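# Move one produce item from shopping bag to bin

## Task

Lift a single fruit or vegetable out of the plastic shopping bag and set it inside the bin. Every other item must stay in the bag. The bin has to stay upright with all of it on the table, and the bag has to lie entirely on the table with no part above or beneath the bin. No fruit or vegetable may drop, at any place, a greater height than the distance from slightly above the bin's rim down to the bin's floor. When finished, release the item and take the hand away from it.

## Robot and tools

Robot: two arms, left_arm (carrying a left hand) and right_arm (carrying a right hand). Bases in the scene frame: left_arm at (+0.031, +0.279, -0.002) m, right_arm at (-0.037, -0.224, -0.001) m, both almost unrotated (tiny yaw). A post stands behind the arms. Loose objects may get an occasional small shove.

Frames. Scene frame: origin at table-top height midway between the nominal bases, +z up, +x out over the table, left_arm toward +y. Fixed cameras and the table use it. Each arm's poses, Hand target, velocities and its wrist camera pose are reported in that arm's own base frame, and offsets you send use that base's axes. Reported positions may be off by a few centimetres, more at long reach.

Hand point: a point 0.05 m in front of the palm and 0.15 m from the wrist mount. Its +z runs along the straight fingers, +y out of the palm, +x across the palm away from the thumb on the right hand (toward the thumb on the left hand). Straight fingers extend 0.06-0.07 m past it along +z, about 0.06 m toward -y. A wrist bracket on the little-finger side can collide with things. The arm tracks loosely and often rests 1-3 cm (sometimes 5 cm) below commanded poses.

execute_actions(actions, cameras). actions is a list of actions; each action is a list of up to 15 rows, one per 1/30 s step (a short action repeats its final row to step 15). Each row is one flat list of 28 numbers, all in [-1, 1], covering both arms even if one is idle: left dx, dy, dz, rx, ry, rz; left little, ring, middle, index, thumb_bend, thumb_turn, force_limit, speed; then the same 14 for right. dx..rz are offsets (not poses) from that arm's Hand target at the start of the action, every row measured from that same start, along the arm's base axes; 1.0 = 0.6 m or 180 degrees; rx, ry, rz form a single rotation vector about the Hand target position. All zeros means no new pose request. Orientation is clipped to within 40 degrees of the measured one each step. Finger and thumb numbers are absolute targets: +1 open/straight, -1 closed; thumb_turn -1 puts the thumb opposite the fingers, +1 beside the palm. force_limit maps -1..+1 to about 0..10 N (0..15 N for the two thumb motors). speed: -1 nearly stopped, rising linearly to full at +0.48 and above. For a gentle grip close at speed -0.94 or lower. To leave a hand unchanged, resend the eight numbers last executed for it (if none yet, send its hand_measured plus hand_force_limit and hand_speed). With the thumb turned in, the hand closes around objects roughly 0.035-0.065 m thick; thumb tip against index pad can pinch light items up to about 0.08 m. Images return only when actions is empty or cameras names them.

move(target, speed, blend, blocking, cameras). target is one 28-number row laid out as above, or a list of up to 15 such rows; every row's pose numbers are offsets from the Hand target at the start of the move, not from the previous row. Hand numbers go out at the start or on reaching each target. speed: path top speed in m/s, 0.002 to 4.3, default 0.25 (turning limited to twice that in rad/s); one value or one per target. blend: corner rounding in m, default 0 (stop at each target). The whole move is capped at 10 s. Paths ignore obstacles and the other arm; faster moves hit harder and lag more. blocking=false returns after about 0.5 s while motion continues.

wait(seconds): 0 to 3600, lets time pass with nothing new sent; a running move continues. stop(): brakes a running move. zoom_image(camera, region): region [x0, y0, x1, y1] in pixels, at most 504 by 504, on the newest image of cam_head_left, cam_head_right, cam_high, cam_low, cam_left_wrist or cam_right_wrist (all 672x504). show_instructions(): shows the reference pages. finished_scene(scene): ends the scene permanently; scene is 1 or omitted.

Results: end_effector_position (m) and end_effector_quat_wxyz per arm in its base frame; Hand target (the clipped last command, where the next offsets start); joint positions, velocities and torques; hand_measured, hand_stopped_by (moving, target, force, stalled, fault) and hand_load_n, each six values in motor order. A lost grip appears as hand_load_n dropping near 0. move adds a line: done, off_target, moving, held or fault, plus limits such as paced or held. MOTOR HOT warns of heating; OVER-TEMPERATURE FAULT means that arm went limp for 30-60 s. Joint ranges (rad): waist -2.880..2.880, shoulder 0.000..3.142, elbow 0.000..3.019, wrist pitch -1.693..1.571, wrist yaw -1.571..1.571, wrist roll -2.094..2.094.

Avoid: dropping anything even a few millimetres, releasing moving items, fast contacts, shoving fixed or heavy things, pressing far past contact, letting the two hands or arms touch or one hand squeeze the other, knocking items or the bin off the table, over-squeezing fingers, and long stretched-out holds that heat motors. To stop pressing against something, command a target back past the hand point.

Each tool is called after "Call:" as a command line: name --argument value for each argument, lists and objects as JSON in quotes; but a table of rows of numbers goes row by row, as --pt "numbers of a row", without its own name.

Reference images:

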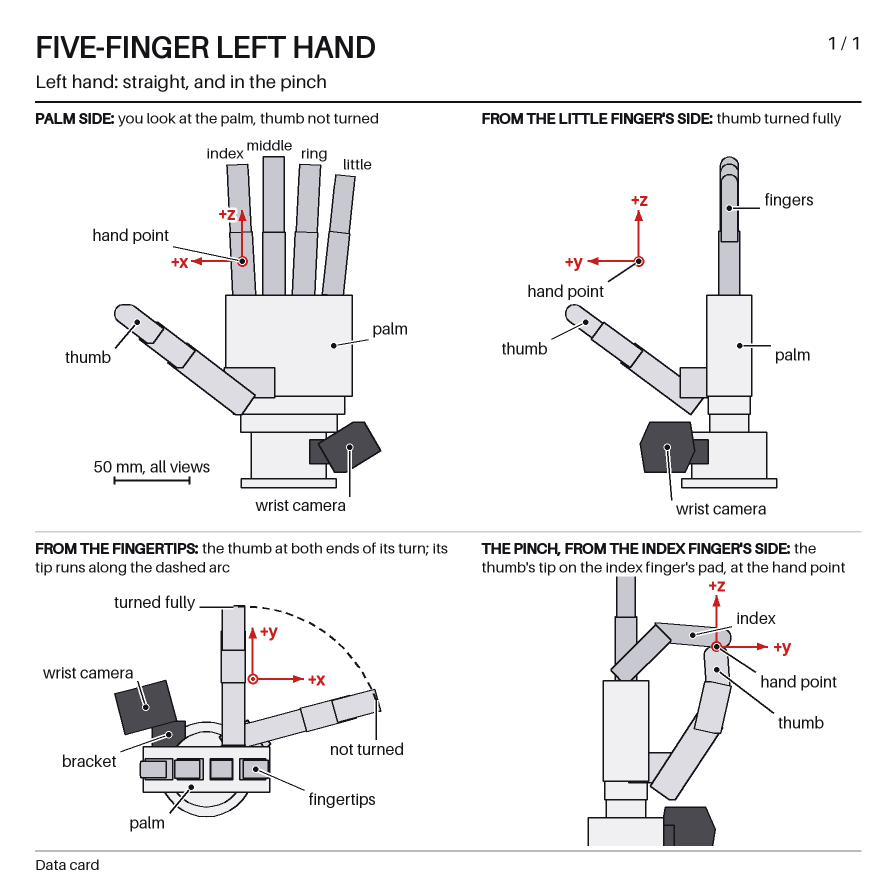

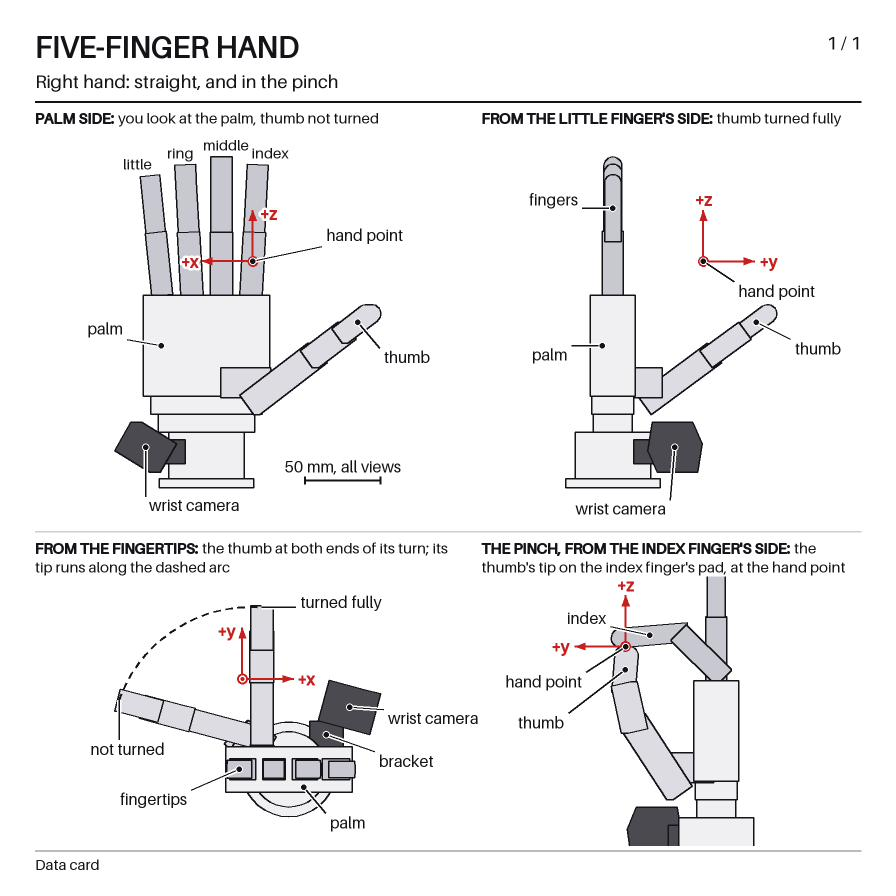

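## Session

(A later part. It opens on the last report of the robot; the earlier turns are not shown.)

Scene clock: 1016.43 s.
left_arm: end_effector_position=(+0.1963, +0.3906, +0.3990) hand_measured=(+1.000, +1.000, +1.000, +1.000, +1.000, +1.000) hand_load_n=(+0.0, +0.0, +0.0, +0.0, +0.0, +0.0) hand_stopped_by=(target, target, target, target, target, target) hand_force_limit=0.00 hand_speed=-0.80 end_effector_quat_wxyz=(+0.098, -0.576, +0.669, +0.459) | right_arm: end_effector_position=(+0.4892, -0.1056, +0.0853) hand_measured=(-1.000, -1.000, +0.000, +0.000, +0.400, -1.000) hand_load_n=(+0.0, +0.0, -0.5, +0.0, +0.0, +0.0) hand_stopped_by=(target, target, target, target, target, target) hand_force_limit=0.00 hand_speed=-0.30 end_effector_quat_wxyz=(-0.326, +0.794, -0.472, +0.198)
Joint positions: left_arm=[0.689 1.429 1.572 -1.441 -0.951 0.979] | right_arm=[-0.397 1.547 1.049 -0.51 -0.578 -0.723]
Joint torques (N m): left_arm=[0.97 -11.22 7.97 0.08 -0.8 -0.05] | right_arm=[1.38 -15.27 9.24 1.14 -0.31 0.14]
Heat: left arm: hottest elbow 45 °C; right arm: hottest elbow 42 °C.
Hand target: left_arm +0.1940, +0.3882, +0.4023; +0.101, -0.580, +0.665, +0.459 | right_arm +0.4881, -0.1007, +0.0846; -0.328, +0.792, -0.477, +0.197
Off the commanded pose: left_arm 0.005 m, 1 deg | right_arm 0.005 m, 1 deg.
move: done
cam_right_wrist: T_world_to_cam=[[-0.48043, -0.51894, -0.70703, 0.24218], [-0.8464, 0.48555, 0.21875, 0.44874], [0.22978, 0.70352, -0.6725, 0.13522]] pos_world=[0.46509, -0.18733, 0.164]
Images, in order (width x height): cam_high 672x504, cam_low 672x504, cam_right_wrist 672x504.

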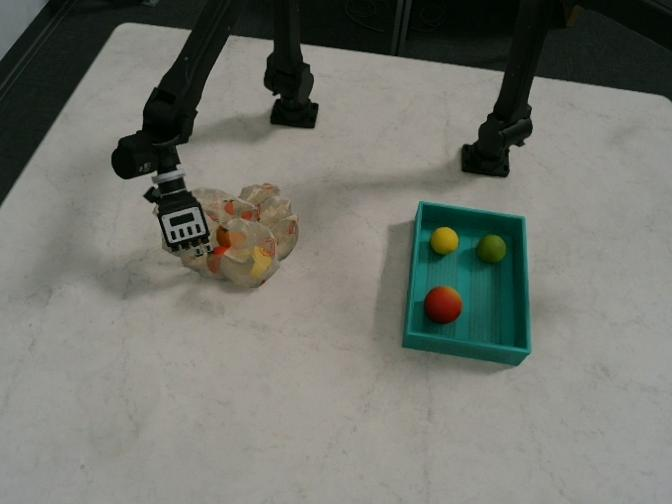

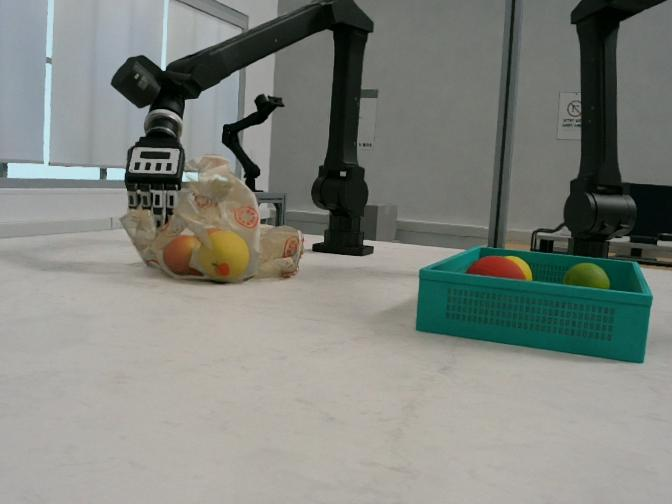

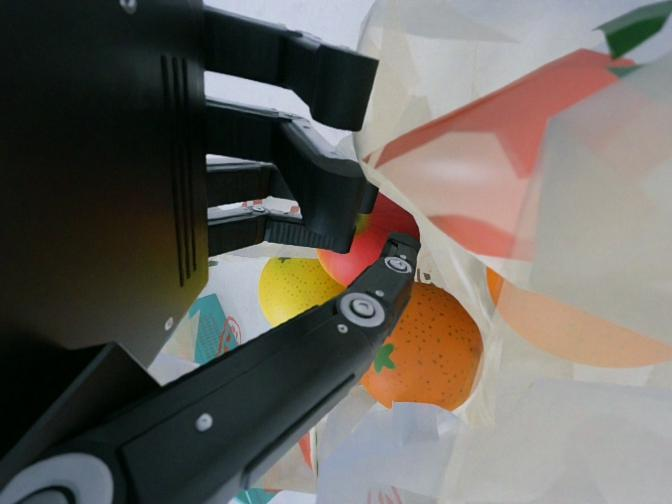

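Call:
move --pt "0 0 0 0 0 0 1 1 1 1 1 1 0 -0.8 -0.02 -0.05 0.03 0 0 0 -1 -1 0.0 0.0 0.4 -1 0 -0.3" --pt "0 0 0 0 0 0 1 1 1 1 1 1 0 -0.8 -0.04 -0.09 0.11 0 0 0 -1 -1 0.0 0.0 0.4 -1 0 -0.3" --speed 0.08 --blend '[0.02,0]' --cameras '["cam_right_wrist", "cam_high", "cam_low"]'

Call:
zoom_image --camera "cam_right_wrist" --region '[200, 30, 672, 504]'

Call:
zoom_image --camera "cam_low" --region '[95, 120, 265, 290]'

Call:
zoom_image --camera "cam_high" --region '[90, 140, 310, 310]'

Scene clock: 1237.73 s.
left_arm: end_effector_position=(+0.1963, +0.3906, +0.3990) hand_measured=(+1.000, +1.000, +1.000, +1.000, +1.000, +1.000) hand_load_n=(+0.0, +0.0, +0.0, +0.0, +0.0, +0.0) hand_stopped_by=(target, target, target, target, target, target) hand_force_limit=0.00 hand_speed=-0.80 end_effector_quat_wxyz=(+0.098, -0.576, +0.669, +0.459) | right_arm: end_effector_position=(+0.4547, -0.1450, +0.1346) hand_measured=(-1.000, -1.000, +0.000, +0.000, +0.400, -1.000) hand_load_n=(+0.0, +0.0, +0.0, +0.0, +0.0, +0.0) hand_stopped_by=(target, target, target, target, target, target) hand_force_limit=0.00 hand_speed=-0.30 end_effector_quat_wxyz=(-0.328, +0.789, -0.487, +0.179)
Joint positions: left_arm=[0.689 1.429 1.572 -1.441 -0.951 0.979] | right_arm=[-0.512 1.487 1.134 -0.759 -0.638 -0.824]
Joint torques (N m): left_arm=[-0.32 -12.22 8.01 0.02 -0.79 -0.06] | right_arm=[0.26 -14.45 13.64 0.36 -0.55 -0.23]
Heat: left arm: hottest elbow 46 °C; right arm: hottest elbow 42 °C.
Hand target: left_arm +0.1940, +0.3882, +0.4023; +0.101, -0.580, +0.665, +0.459 | right_arm +0.4641, -0.1548, +0.1506; -0.328, +0.792, -0.477, +0.197
Off the commanded pose: left_arm 0.005 m, 1 deg | right_arm 0.021 m, 2 deg.
move: off_target (right_arm); blend cut to 0.0185 m at target 1
cam_right_wrist: T_world_to_cam=[[-0.51296, -0.49041, -0.70453, 0.25863], [-0.8309, 0.4898, 0.26403, 0.41534], [0.21559, 0.72083, -0.65873, 0.21116]] pos_world=[0.43225, -0.22881, 0.21165]
Images, in order (width x height): cam_high 672x504, cam_low 672x504, cam_right_wrist 672x504.

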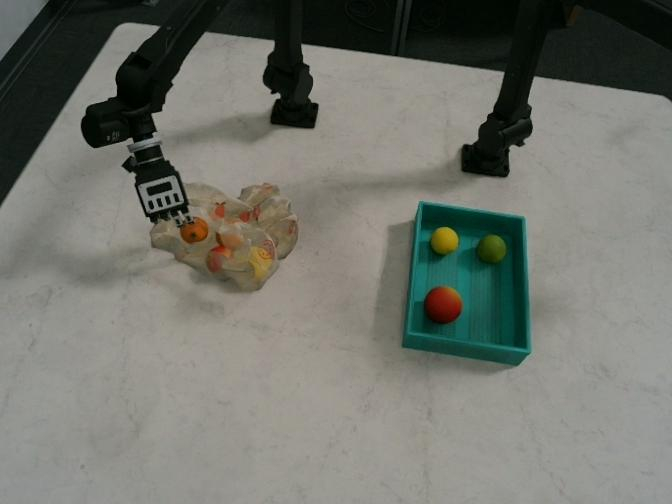

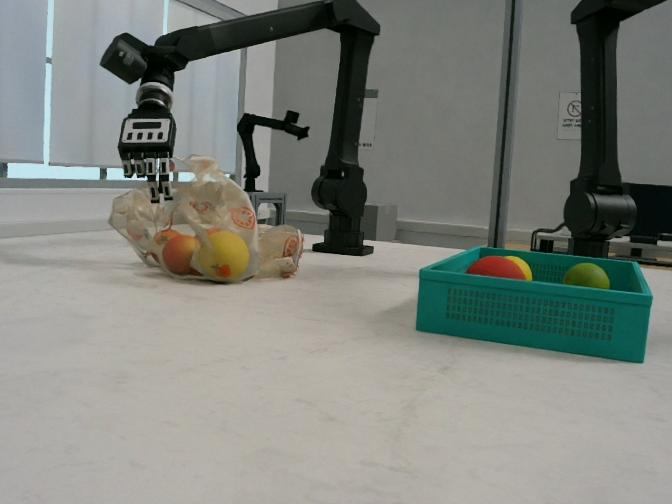

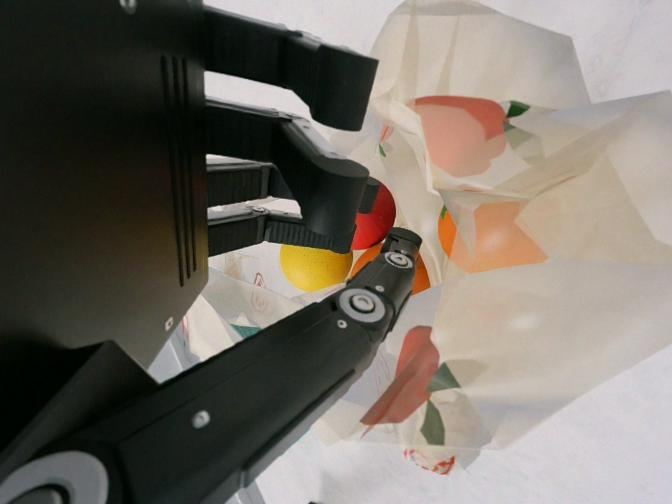

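Scaled by 1.063 from the camera's image (finer frame: 960x720).

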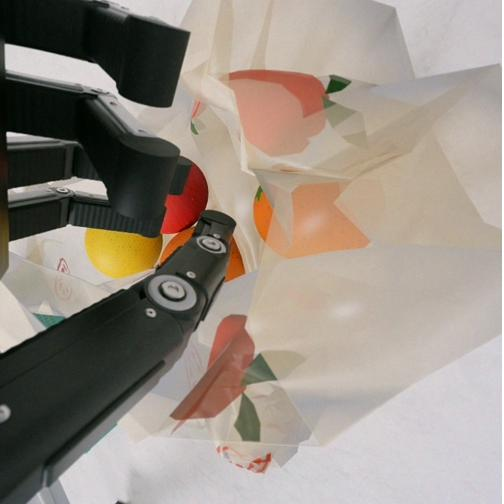

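Scaled by 2.965 from the camera's image (finer frame: 960x720).

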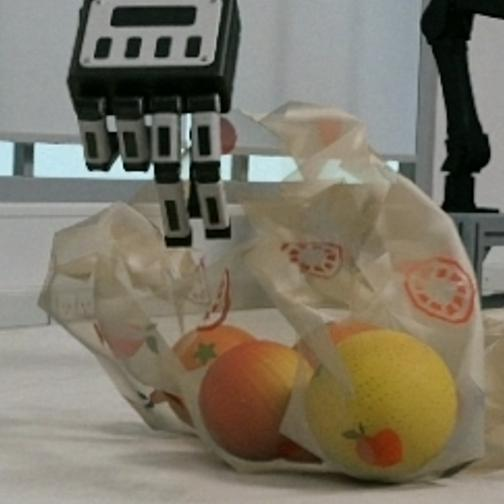

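Scaled by 2.291 from the camera's image (finer frame: 960x720).

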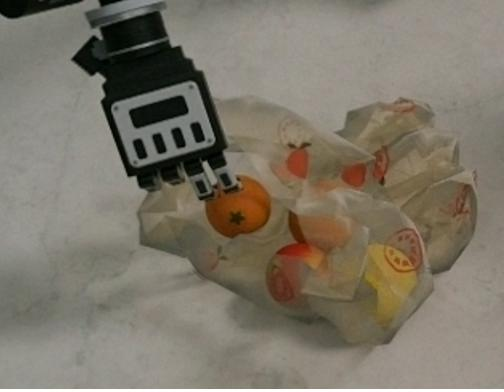

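Call:
move --target '[0,0,0,0,0,0,1,1,1,1,1,1,0,-0.8, 0.0415,0.13,-0.035,0,0,0,-1,-1,0.0,0.0,0.4,-1,0,-0.3]' --speed 0.08 --cameras '["cam_right_wrist", "cam_high", "cam_low"]'

Call:
zoom_image --camera "cam_right_wrist" --region '[200, 30, 672, 504]'

Call:
zoom_image --camera "cam_low" --region '[95, 120, 265, 290]'

Call:
zoom_image --camera "cam_high" --region '[130, 170, 290, 300]'

Scene clock: 1287.53 s.
left_arm: end_effector_position=(+0.1963, +0.3906, +0.3990) hand_measured=(+1.000, +1.000, +1.000, +1.000, +1.000, +1.000) hand_load_n=(+0.0, +0.0, +0.0, +0.0, +0.0, +0.0) hand_stopped_by=(target, target, target, target, target, target) hand_force_limit=0.00 hand_speed=-0.80 end_effector_quat_wxyz=(+0.098, -0.576, +0.669, +0.459) | right_arm: end_effector_position=(+0.4890, -0.0794, +0.1281) hand_measured=(-1.000, -1.000, +0.000, +0.000, +0.400, -1.000) hand_load_n=(+0.0, +0.0, +0.5, +0.0, +0.0, +0.0) hand_stopped_by=(target, target, target, target, target, target) hand_force_limit=0.00 hand_speed=-0.30 end_effector_quat_wxyz=(-0.326, +0.795, -0.473, +0.194)
Joint positions: left_arm=[0.689 1.429 1.572 -1.441 -0.951 0.979] | right_arm=[-0.343 1.474 1.089 -0.603 -0.551 -0.672]
Joint torques (N m): left_arm=[0.56 -11.52 8.05 0.16 -0.79 -0.02] | right_arm=[1.2 -14.92 10.03 1.24 -0.27 0.17]
Heat: left arm: hottest elbow 46 °C; right arm: hottest elbow 44 °C.
Hand target: left_arm +0.1940, +0.3882, +0.4023; +0.101, -0.580, +0.665, +0.459 | right_arm +0.4890, -0.0768, +0.1296; -0.328, +0.792, -0.477, +0.197
Off the commanded pose: left_arm 0.005 m, 1 deg | right_arm 0.003 m, 1 deg.
move: done
cam_right_wrist: T_world_to_cam=[[-0.48395, -0.51773, -0.70551, 0.28757], [-0.84606, 0.48279, 0.22607, 0.42512], [0.22357, 0.70631, -0.67167, 0.14875]] pos_world=[0.46559, -0.16143, 0.20669]
Images, in order (width x height): cam_high 672x504, cam_low 672x504, cam_right_wrist 672x504.

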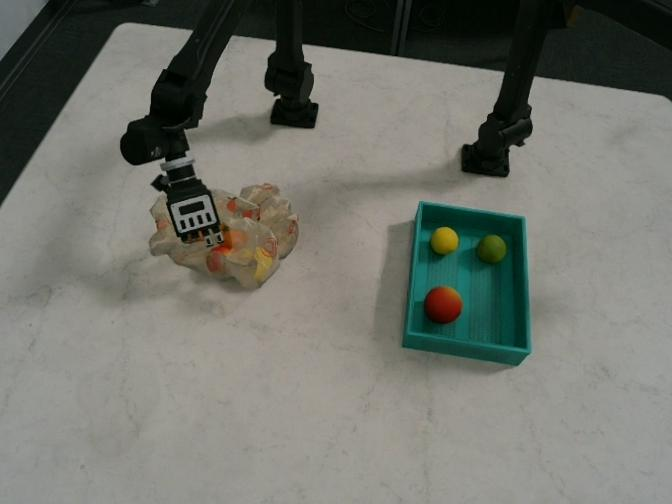

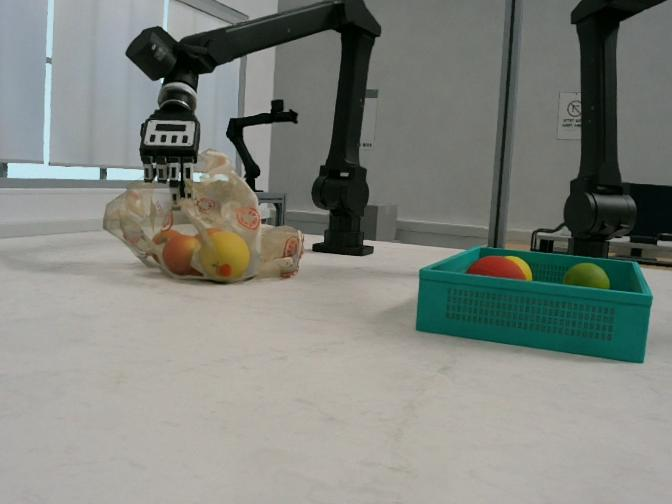

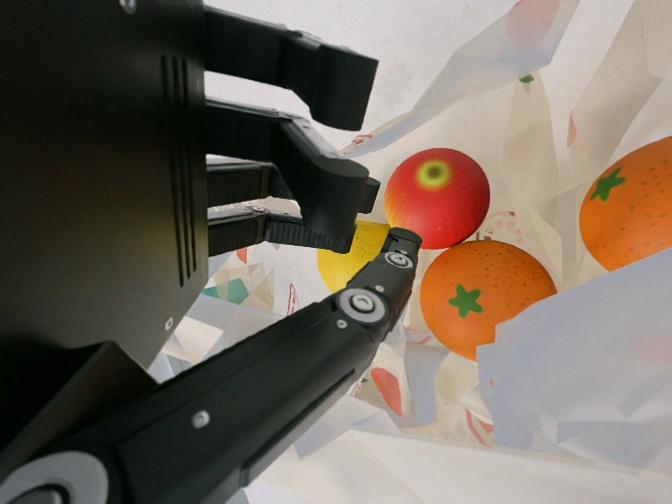

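Scaled by 1.063 from the camera's image (finer frame: 960x720).

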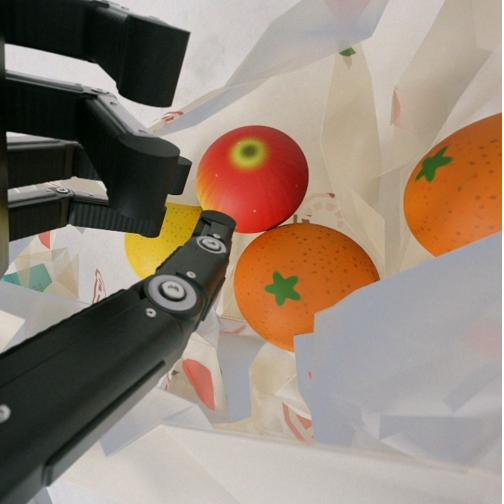

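Scaled by 2.965 from the camera's image (finer frame: 960x720).

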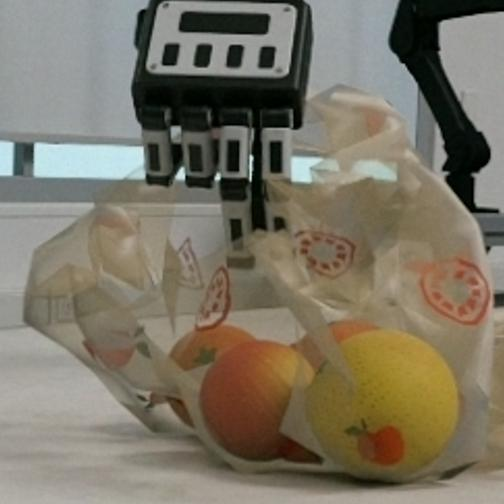

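Scaled by 3.150 from the camera's image (finer frame: 960x720).

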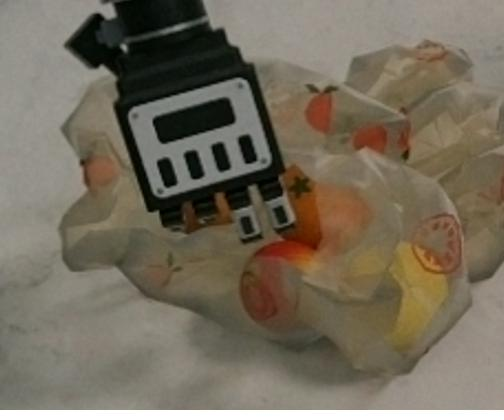

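Call:
move --pt "0 0 0 0 0 0 1 1 1 1 1 1 0 -0.8 0 0.002 -0.0627 0 0 0 -1 -1 0.0 0.0 0.4 -1 0 -0.3" --pt "0 0 0 0 0 0 1 1 1 1 1 1 0 -0.8 0.0055 0.0055 -0.0727 0 0 0 -1 -1 0.16 0.16 0.5 -1 0 -0.3" --speed 0.05 --cameras '["cam_right_wrist", "cam_high", "cam_low"]'

Call:
zoom_image --camera "cam_right_wrist" --region '[200, 30, 672, 504]'

Call:
zoom_image --camera "cam_low" --region '[95, 120, 265, 290]'

Call:
zoom_image --camera "cam_high" --region '[130, 170, 290, 300]'

Scene clock: 1342.07 s.
left_arm: end_effector_position=(+0.1963, +0.3906, +0.3990) hand_measured=(+1.000, +1.000, +1.000, +1.000, +1.000, +1.000) hand_load_n=(+0.0, +0.0, +0.0, +0.0, +0.0, +0.0) hand_stopped_by=(target, target, target, target, target, target) hand_force_limit=0.00 hand_speed=-0.80 end_effector_quat_wxyz=(+0.098, -0.576, +0.669, +0.459) | right_arm: end_effector_position=(+0.4931, -0.0792, +0.0988) hand_measured=(-1.000, -1.000, +0.160, +0.160, +0.500, -1.000) hand_load_n=(+0.0, +0.0, +0.0, +0.0, +0.0, +0.0) hand_stopped_by=(target, target, target, target, target, target) hand_force_limit=0.00 hand_speed=-0.30 end_effector_quat_wxyz=(-0.328, +0.793, -0.470, +0.209)
Joint positions: left_arm=[0.689 1.429 1.572 -1.441 -0.951 0.979] | right_arm=[-0.339 1.5 1.025 -0.478 -0.544 -0.662]
Joint torques (N m): left_arm=[0.5 -11.52 7.99 0.13 -0.83 -0.06] | right_arm=[1.61 -12.51 9.54 1.29 -0.26 0.12]
Heat: left arm: hottest elbow 46 °C; right arm: hottest elbow 43 °C.
Hand target: left_arm +0.1940, +0.3882, +0.4023; +0.101, -0.580, +0.665, +0.459 | right_arm +0.4922, -0.0734, +0.0859; -0.328, +0.792, -0.477, +0.197
Off the commanded pose: left_arm 0.005 m, 1 deg | right_arm 0.014 m, 2 deg.
move: off_target (right_arm); target 2's new numbers were sent with right_arm's hand 0.014 m and 2 deg from that target
cam_right_wrist: T_world_to_cam=[[-0.467, -0.52228, -0.71353, 0.26097], [-0.84913, 0.49006, 0.19704, 0.44006], [0.24676, 0.6979, -0.67234, 0.11604]] pos_world=[0.46691, -0.16034, 0.17752]
Images, in order (width x height): cam_high 672x504, cam_low 672x504, cam_right_wrist 672x504.

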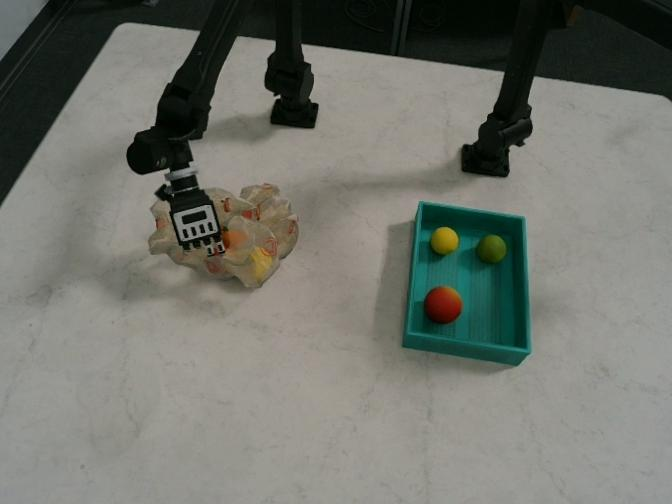

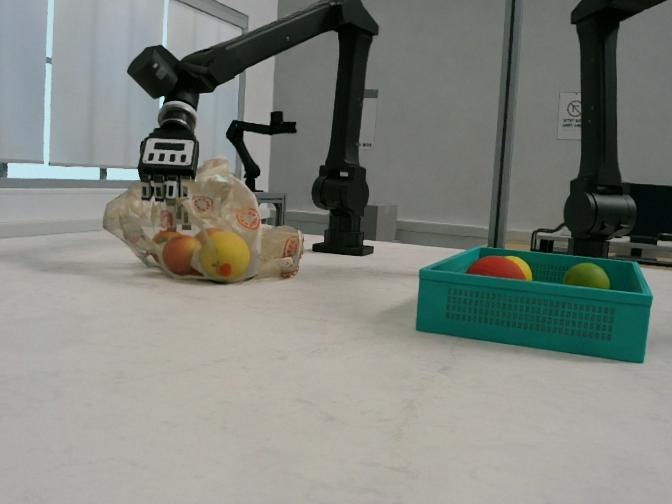

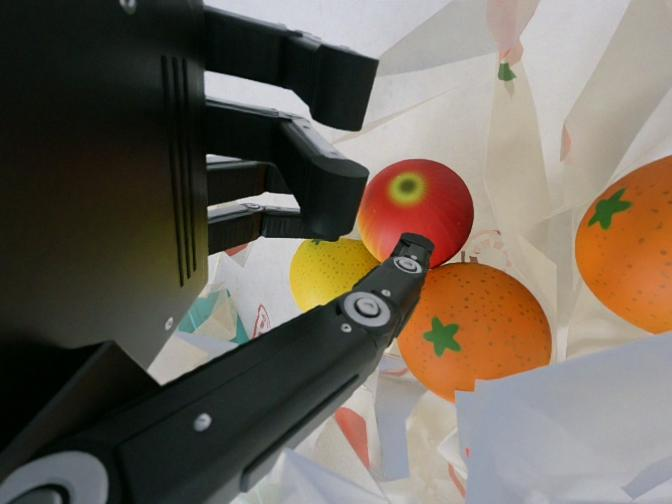

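Scaled by 1.063 from the camera's image (finer frame: 960x720).

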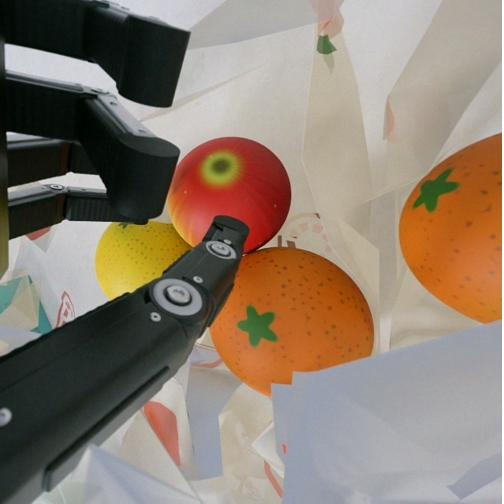

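Scaled by 2.965 from the camera's image (finer frame: 960x720).

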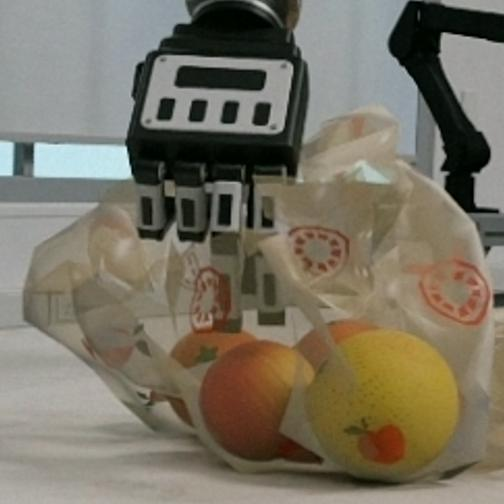

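Scaled by 3.150 from the camera's image (finer frame: 960x720).

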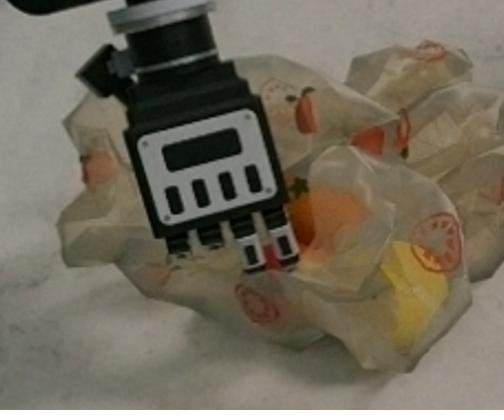

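Call:
move --pt "0 0 0 0 0 0 1 1 1 1 1 1 0 -0.8 0.005 0.004 -0.013 0 0 0 -1 -1 0.28 0.28 0.7 -1 0 -0.3" --pt "0 0 0 0 0 0 1 1 1 1 1 1 0 -0.8 0.008 0.006 -0.0365 0 0 0 -1 -1 0.4 0.4 0.85 -1 0 -0.3" --speed 0.05 --cameras '["cam_right_wrist", "cam_high", "cam_low"]'

Call:
zoom_image --camera "cam_right_wrist" --region '[200, 30, 672, 504]'

Call:
zoom_image --camera "cam_low" --region '[95, 120, 265, 290]'

Call:
zoom_image --camera "cam_high" --region '[130, 170, 290, 300]'

Scene clock: 1364.73 s.
left_arm: end_effector_position=(+0.1963, +0.3906, +0.3990) hand_measured=(+1.000, +1.000, +1.000, +1.000, +1.000, +1.000) hand_load_n=(+0.0, +0.0, +0.0, +0.0, +0.0, +0.0) hand_stopped_by=(target, target, target, target, target, target) hand_force_limit=0.00 hand_speed=-0.80 end_effector_quat_wxyz=(+0.098, -0.576, +0.669, +0.459) | right_arm: end_effector_position=(+0.4973, -0.0764, +0.0755) hand_measured=(-1.000, -1.000, +0.400, +0.400, +0.850, -1.000) hand_load_n=(+0.0, +0.0, +0.0, -0.5, +0.0, +0.0) hand_stopped_by=(target, target, target, target, target, target) hand_force_limit=0.00 hand_speed=-0.30 end_effector_quat_wxyz=(-0.327, +0.792, -0.471, +0.208)
Joint positions: left_arm=[0.689 1.429 1.572 -1.441 -0.951 0.979] | right_arm=[-0.33 1.54 1.001 -0.412 -0.538 -0.652]
Joint torques (N m): left_arm=[1.2 -11.46 8.03 0.14 -0.81 -0.08] | right_arm=[1.73 -12.86 9.48 1.29 -0.29 0.12]
Heat: left arm: hottest elbow 46 °C; right arm: hottest elbow 44 °C.
Hand target: left_arm +0.1940, +0.3882, +0.4023; +0.101, -0.580, +0.665, +0.459 | right_arm +0.4970, -0.0699, +0.0641; -0.328, +0.792, -0.477, +0.197
Off the commanded pose: left_arm 0.005 m, 1 deg | right_arm 0.013 m, 1 deg.
move: off_target (right_arm); target 2's new numbers were sent with right_arm's hand 0.013 m and 1 deg from that target
cam_right_wrist: T_world_to_cam=[[-0.47001, -0.52117, -0.71237, 0.24933], [-0.84772, 0.49135, 0.19984, 0.44608], [0.24587, 0.69782, -0.67275, 0.09774]] pos_world=[0.4713, -0.15744, 0.15422]
Images, in order (width x height): cam_high 672x504, cam_low 672x504, cam_right_wrist 672x504.

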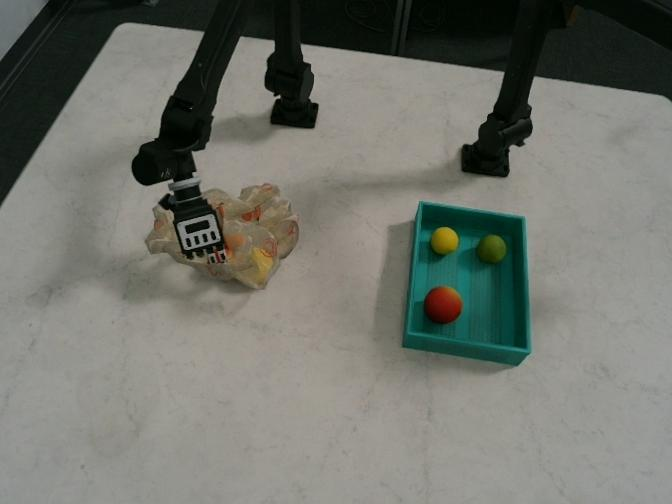

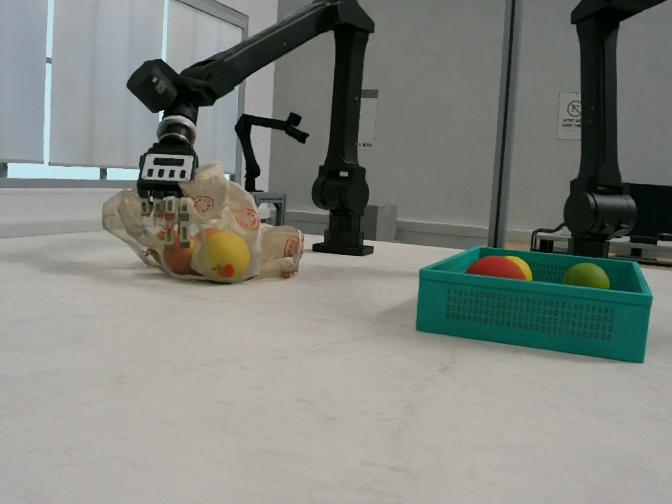

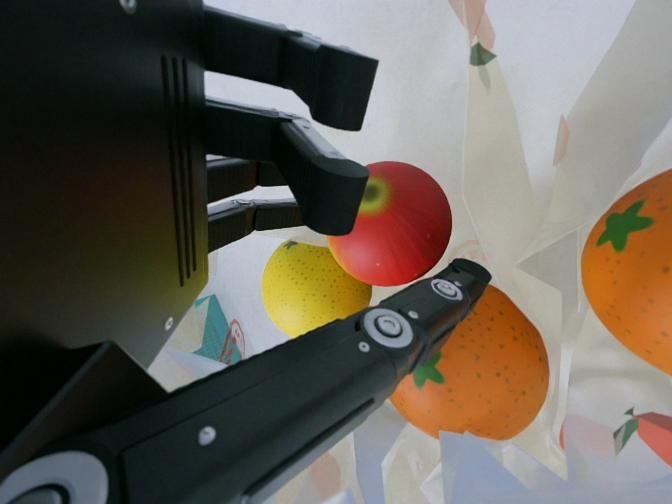

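Scaled by 1.063 from the camera's image (finer frame: 960x720).

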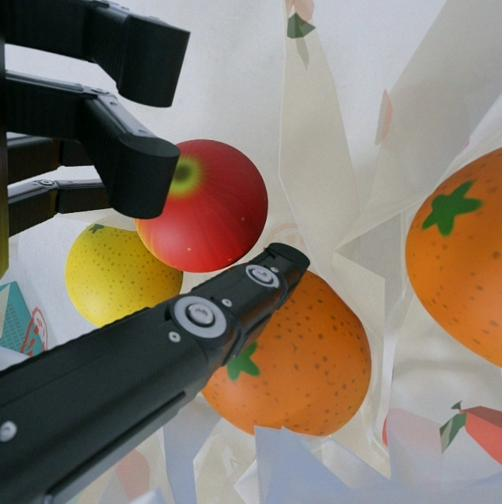

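Scaled by 2.965 from the camera's image (finer frame: 960x720).

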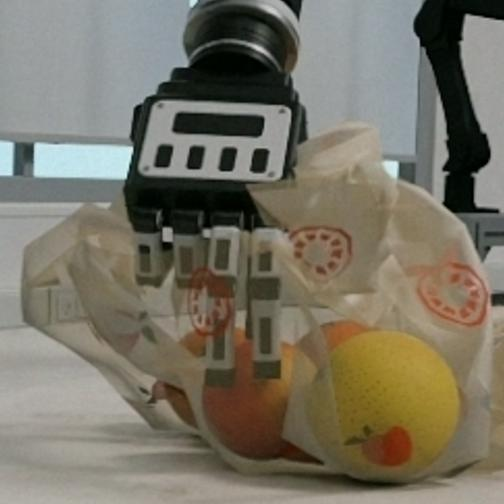

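Scaled by 3.150 from the camera's image (finer frame: 960x720).

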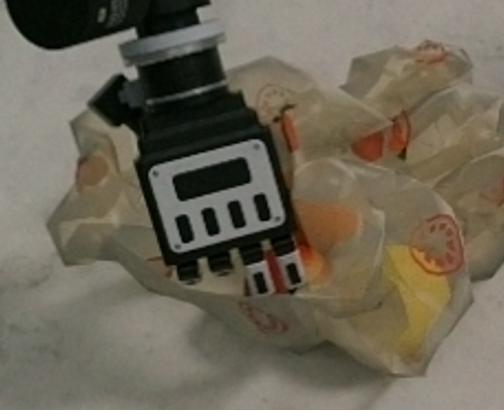

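Call:
move --target '[0,0,0,0,0,0,1,1,1,1,1,1,0,-0.8, 0.0033,0.0083,-0.0435,0,0,0,-1,-1,0.4,0.4,0.85,-1,0,-0.3]' --speed 0.04 --cameras '["cam_right_wrist", "cam_high", "cam_low"]'

Call:
zoom_image --camera "cam_right_wrist" --region '[200, 30, 672, 504]'

Call:
zoom_image --camera "cam_low" --region '[95, 120, 265, 290]'

Scene clock: 1388.30 s.
left_arm: end_effector_position=(+0.1963, +0.3906, +0.3990) hand_measured=(+1.000, +1.000, +1.000, +1.000, +1.000, +1.000) hand_load_n=(+0.0, +0.0, +0.0, +0.0, +0.0, +0.0) hand_stopped_by=(target, target, target, target, target, target) hand_force_limit=0.00 hand_speed=-0.80 end_effector_quat_wxyz=(+0.098, -0.576, +0.669, +0.459) | right_arm: end_effector_position=(+0.5045, -0.0738, +0.0598) hand_measured=(-1.000, -1.000, +0.400, +0.400, +0.850, -1.000) hand_load_n=(+0.0, +0.0, -0.5, +0.0, +0.0, +0.0) hand_stopped_by=(target, target, target, target, target, target) hand_force_limit=0.00 hand_speed=-0.30 end_effector_quat_wxyz=(-0.331, +0.790, -0.468, +0.218)
Joint positions: left_arm=[0.689 1.429 1.572 -1.441 -0.951 0.979] | right_arm=[-0.32 1.568 0.977 -0.331 -0.534 -0.639]
Joint torques (N m): left_arm=[0.15 -11.46 8.02 0.29 -0.85 -0.02] | right_arm=[1.85 -12.04 8.53 1.22 -0.17 0.08]
Heat: left arm: hottest elbow 46 °C; right arm: hottest elbow 44 °C.
Hand target: left_arm +0.1940, +0.3882, +0.4023; +0.101, -0.580, +0.665, +0.459 | right_arm +0.4990, -0.0649, +0.0380; -0.328, +0.792, -0.477, +0.197
Off the commanded pose: left_arm 0.005 m, 1 deg | right_arm 0.024 m, 3 deg.
move: off_target (right_arm)
cam_right_wrist: T_world_to_cam=[[-0.45502, -0.52268, -0.72095, 0.23572], [-0.85086, 0.49401, 0.17886, 0.45708], [0.26267, 0.69481, -0.66951, 0.07477]] pos_world=[0.47652, -0.15454, 0.13824]
Images, in order (width x height): cam_high 672x504, cam_low 672x504, cam_right_wrist 672x504.

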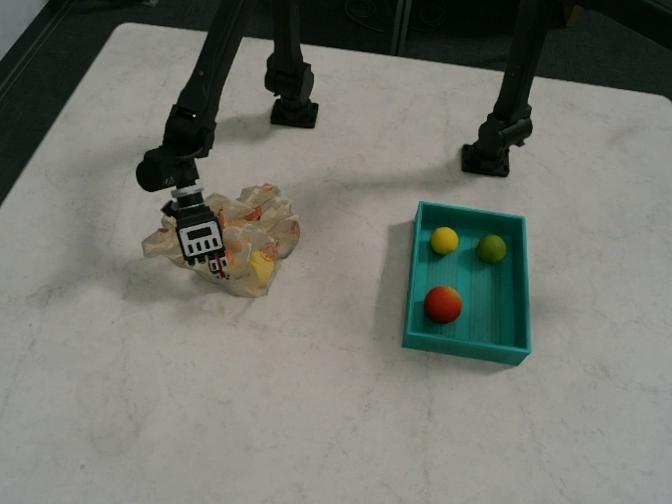

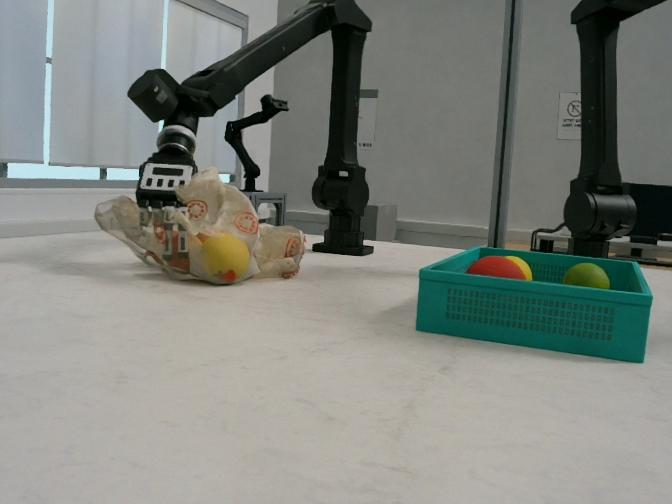

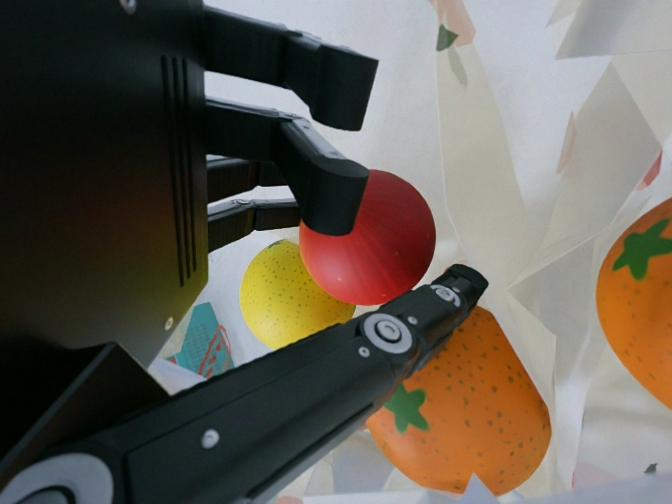

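Scaled by 1.063 from the camera's image (finer frame: 960x720).

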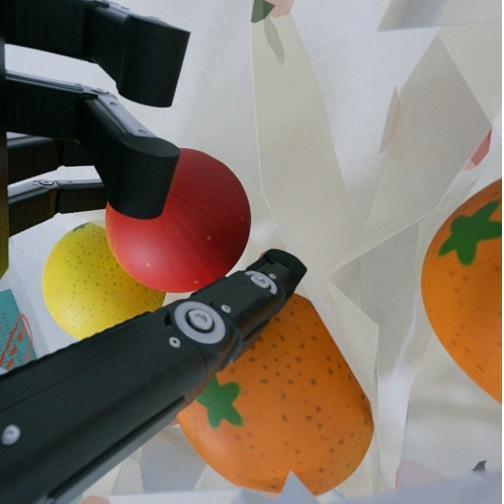

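Scaled by 2.965 from the camera's image (finer frame: 960x720).

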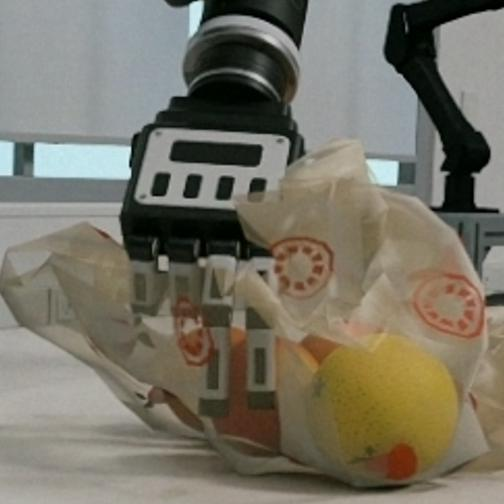

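Call:
move --target '[0,0,0,0,0,0,1,1,1,1,1,1,0,-0.8, -0.002,0.0125,-0.01,0,0,0,-1,-1,0.4,0.4,0.85,-1,0,-0.3]' --speed 0.05 --cameras '["cam_right_wrist", "cam_low"]'

Call:
zoom_image --camera "cam_low" --region '[95, 120, 265, 290]'

Scene clock: 1421.87 s.
left_arm: end_effector_position=(+0.1963, +0.3906, +0.3990) hand_measured=(+1.000, +1.000, +1.000, +1.000, +1.000, +1.000) hand_load_n=(+0.0, +0.0, +0.0, +0.0, +0.0, +0.0) hand_stopped_by=(target, target, target, target, target, target) hand_force_limit=0.00 hand_speed=-0.80 end_effector_quat_wxyz=(+0.098, -0.576, +0.669, +0.459) | right_arm: end_effector_position=(+0.5042, -0.0664, +0.0538) hand_measured=(-1.000, -1.000, +0.400, +0.400, +0.850, -1.000) hand_load_n=(+0.0, +0.0, -0.5, -0.5, +0.0, +0.0) hand_stopped_by=(target, target, target, target, target, target) hand_force_limit=0.00 hand_speed=-0.30 end_effector_quat_wxyz=(-0.331, +0.791, -0.466, +0.219)
Joint positions: left_arm=[0.689 1.429 1.572 -1.441 -0.951 0.979] | right_arm=[-0.304 1.57 0.96 -0.303 -0.524 -0.627]
Joint torques (N m): left_arm=[1.32 -11.69 7.82 0.21 -0.81 -0.06] | right_arm=[1.85 -11.81 8.42 1.21 -0.2 0.15]
Heat: left arm: hottest elbow 46 °C; right arm: hottest elbow 42 °C.
Hand target: left_arm +0.1940, +0.3882, +0.4023; +0.101, -0.580, +0.665, +0.459 | right_arm +0.4979, -0.0573, +0.0319; -0.328, +0.792, -0.477, +0.197
Off the commanded pose: left_arm 0.005 m, 1 deg | right_arm 0.024 m, 3 deg.
move: off_target (right_arm)
cam_right_wrist: T_world_to_cam=[[-0.45278, -0.52524, -0.72049, 0.23387], [-0.85209, 0.49285, 0.17618, 0.45487], [0.26256, 0.6937, -0.67071, 0.06573]] pos_world=[0.47623, -0.14695, 0.13245]
Images, in order (width x height): cam_low 672x504, cam_right_wrist 672x504.

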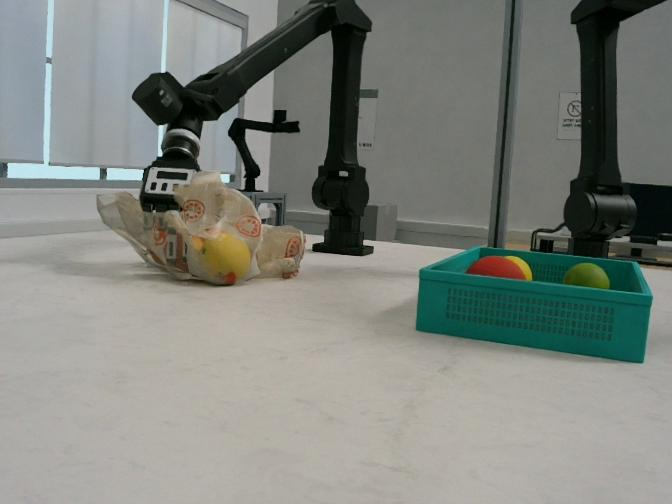

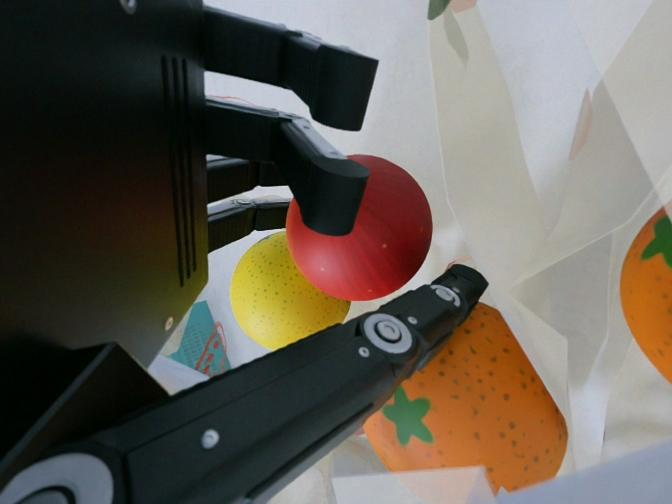

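Scaled by 2.965 from the camera's image (finer frame: 960x720).

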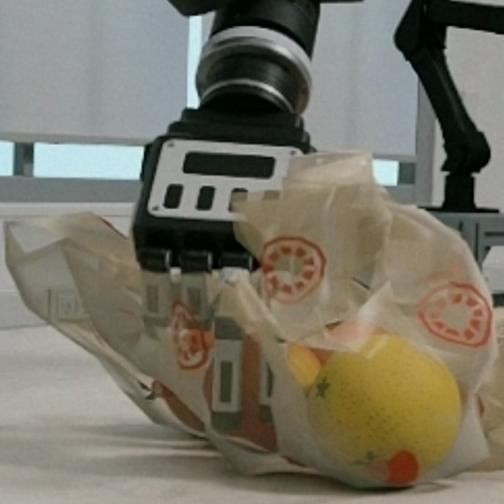

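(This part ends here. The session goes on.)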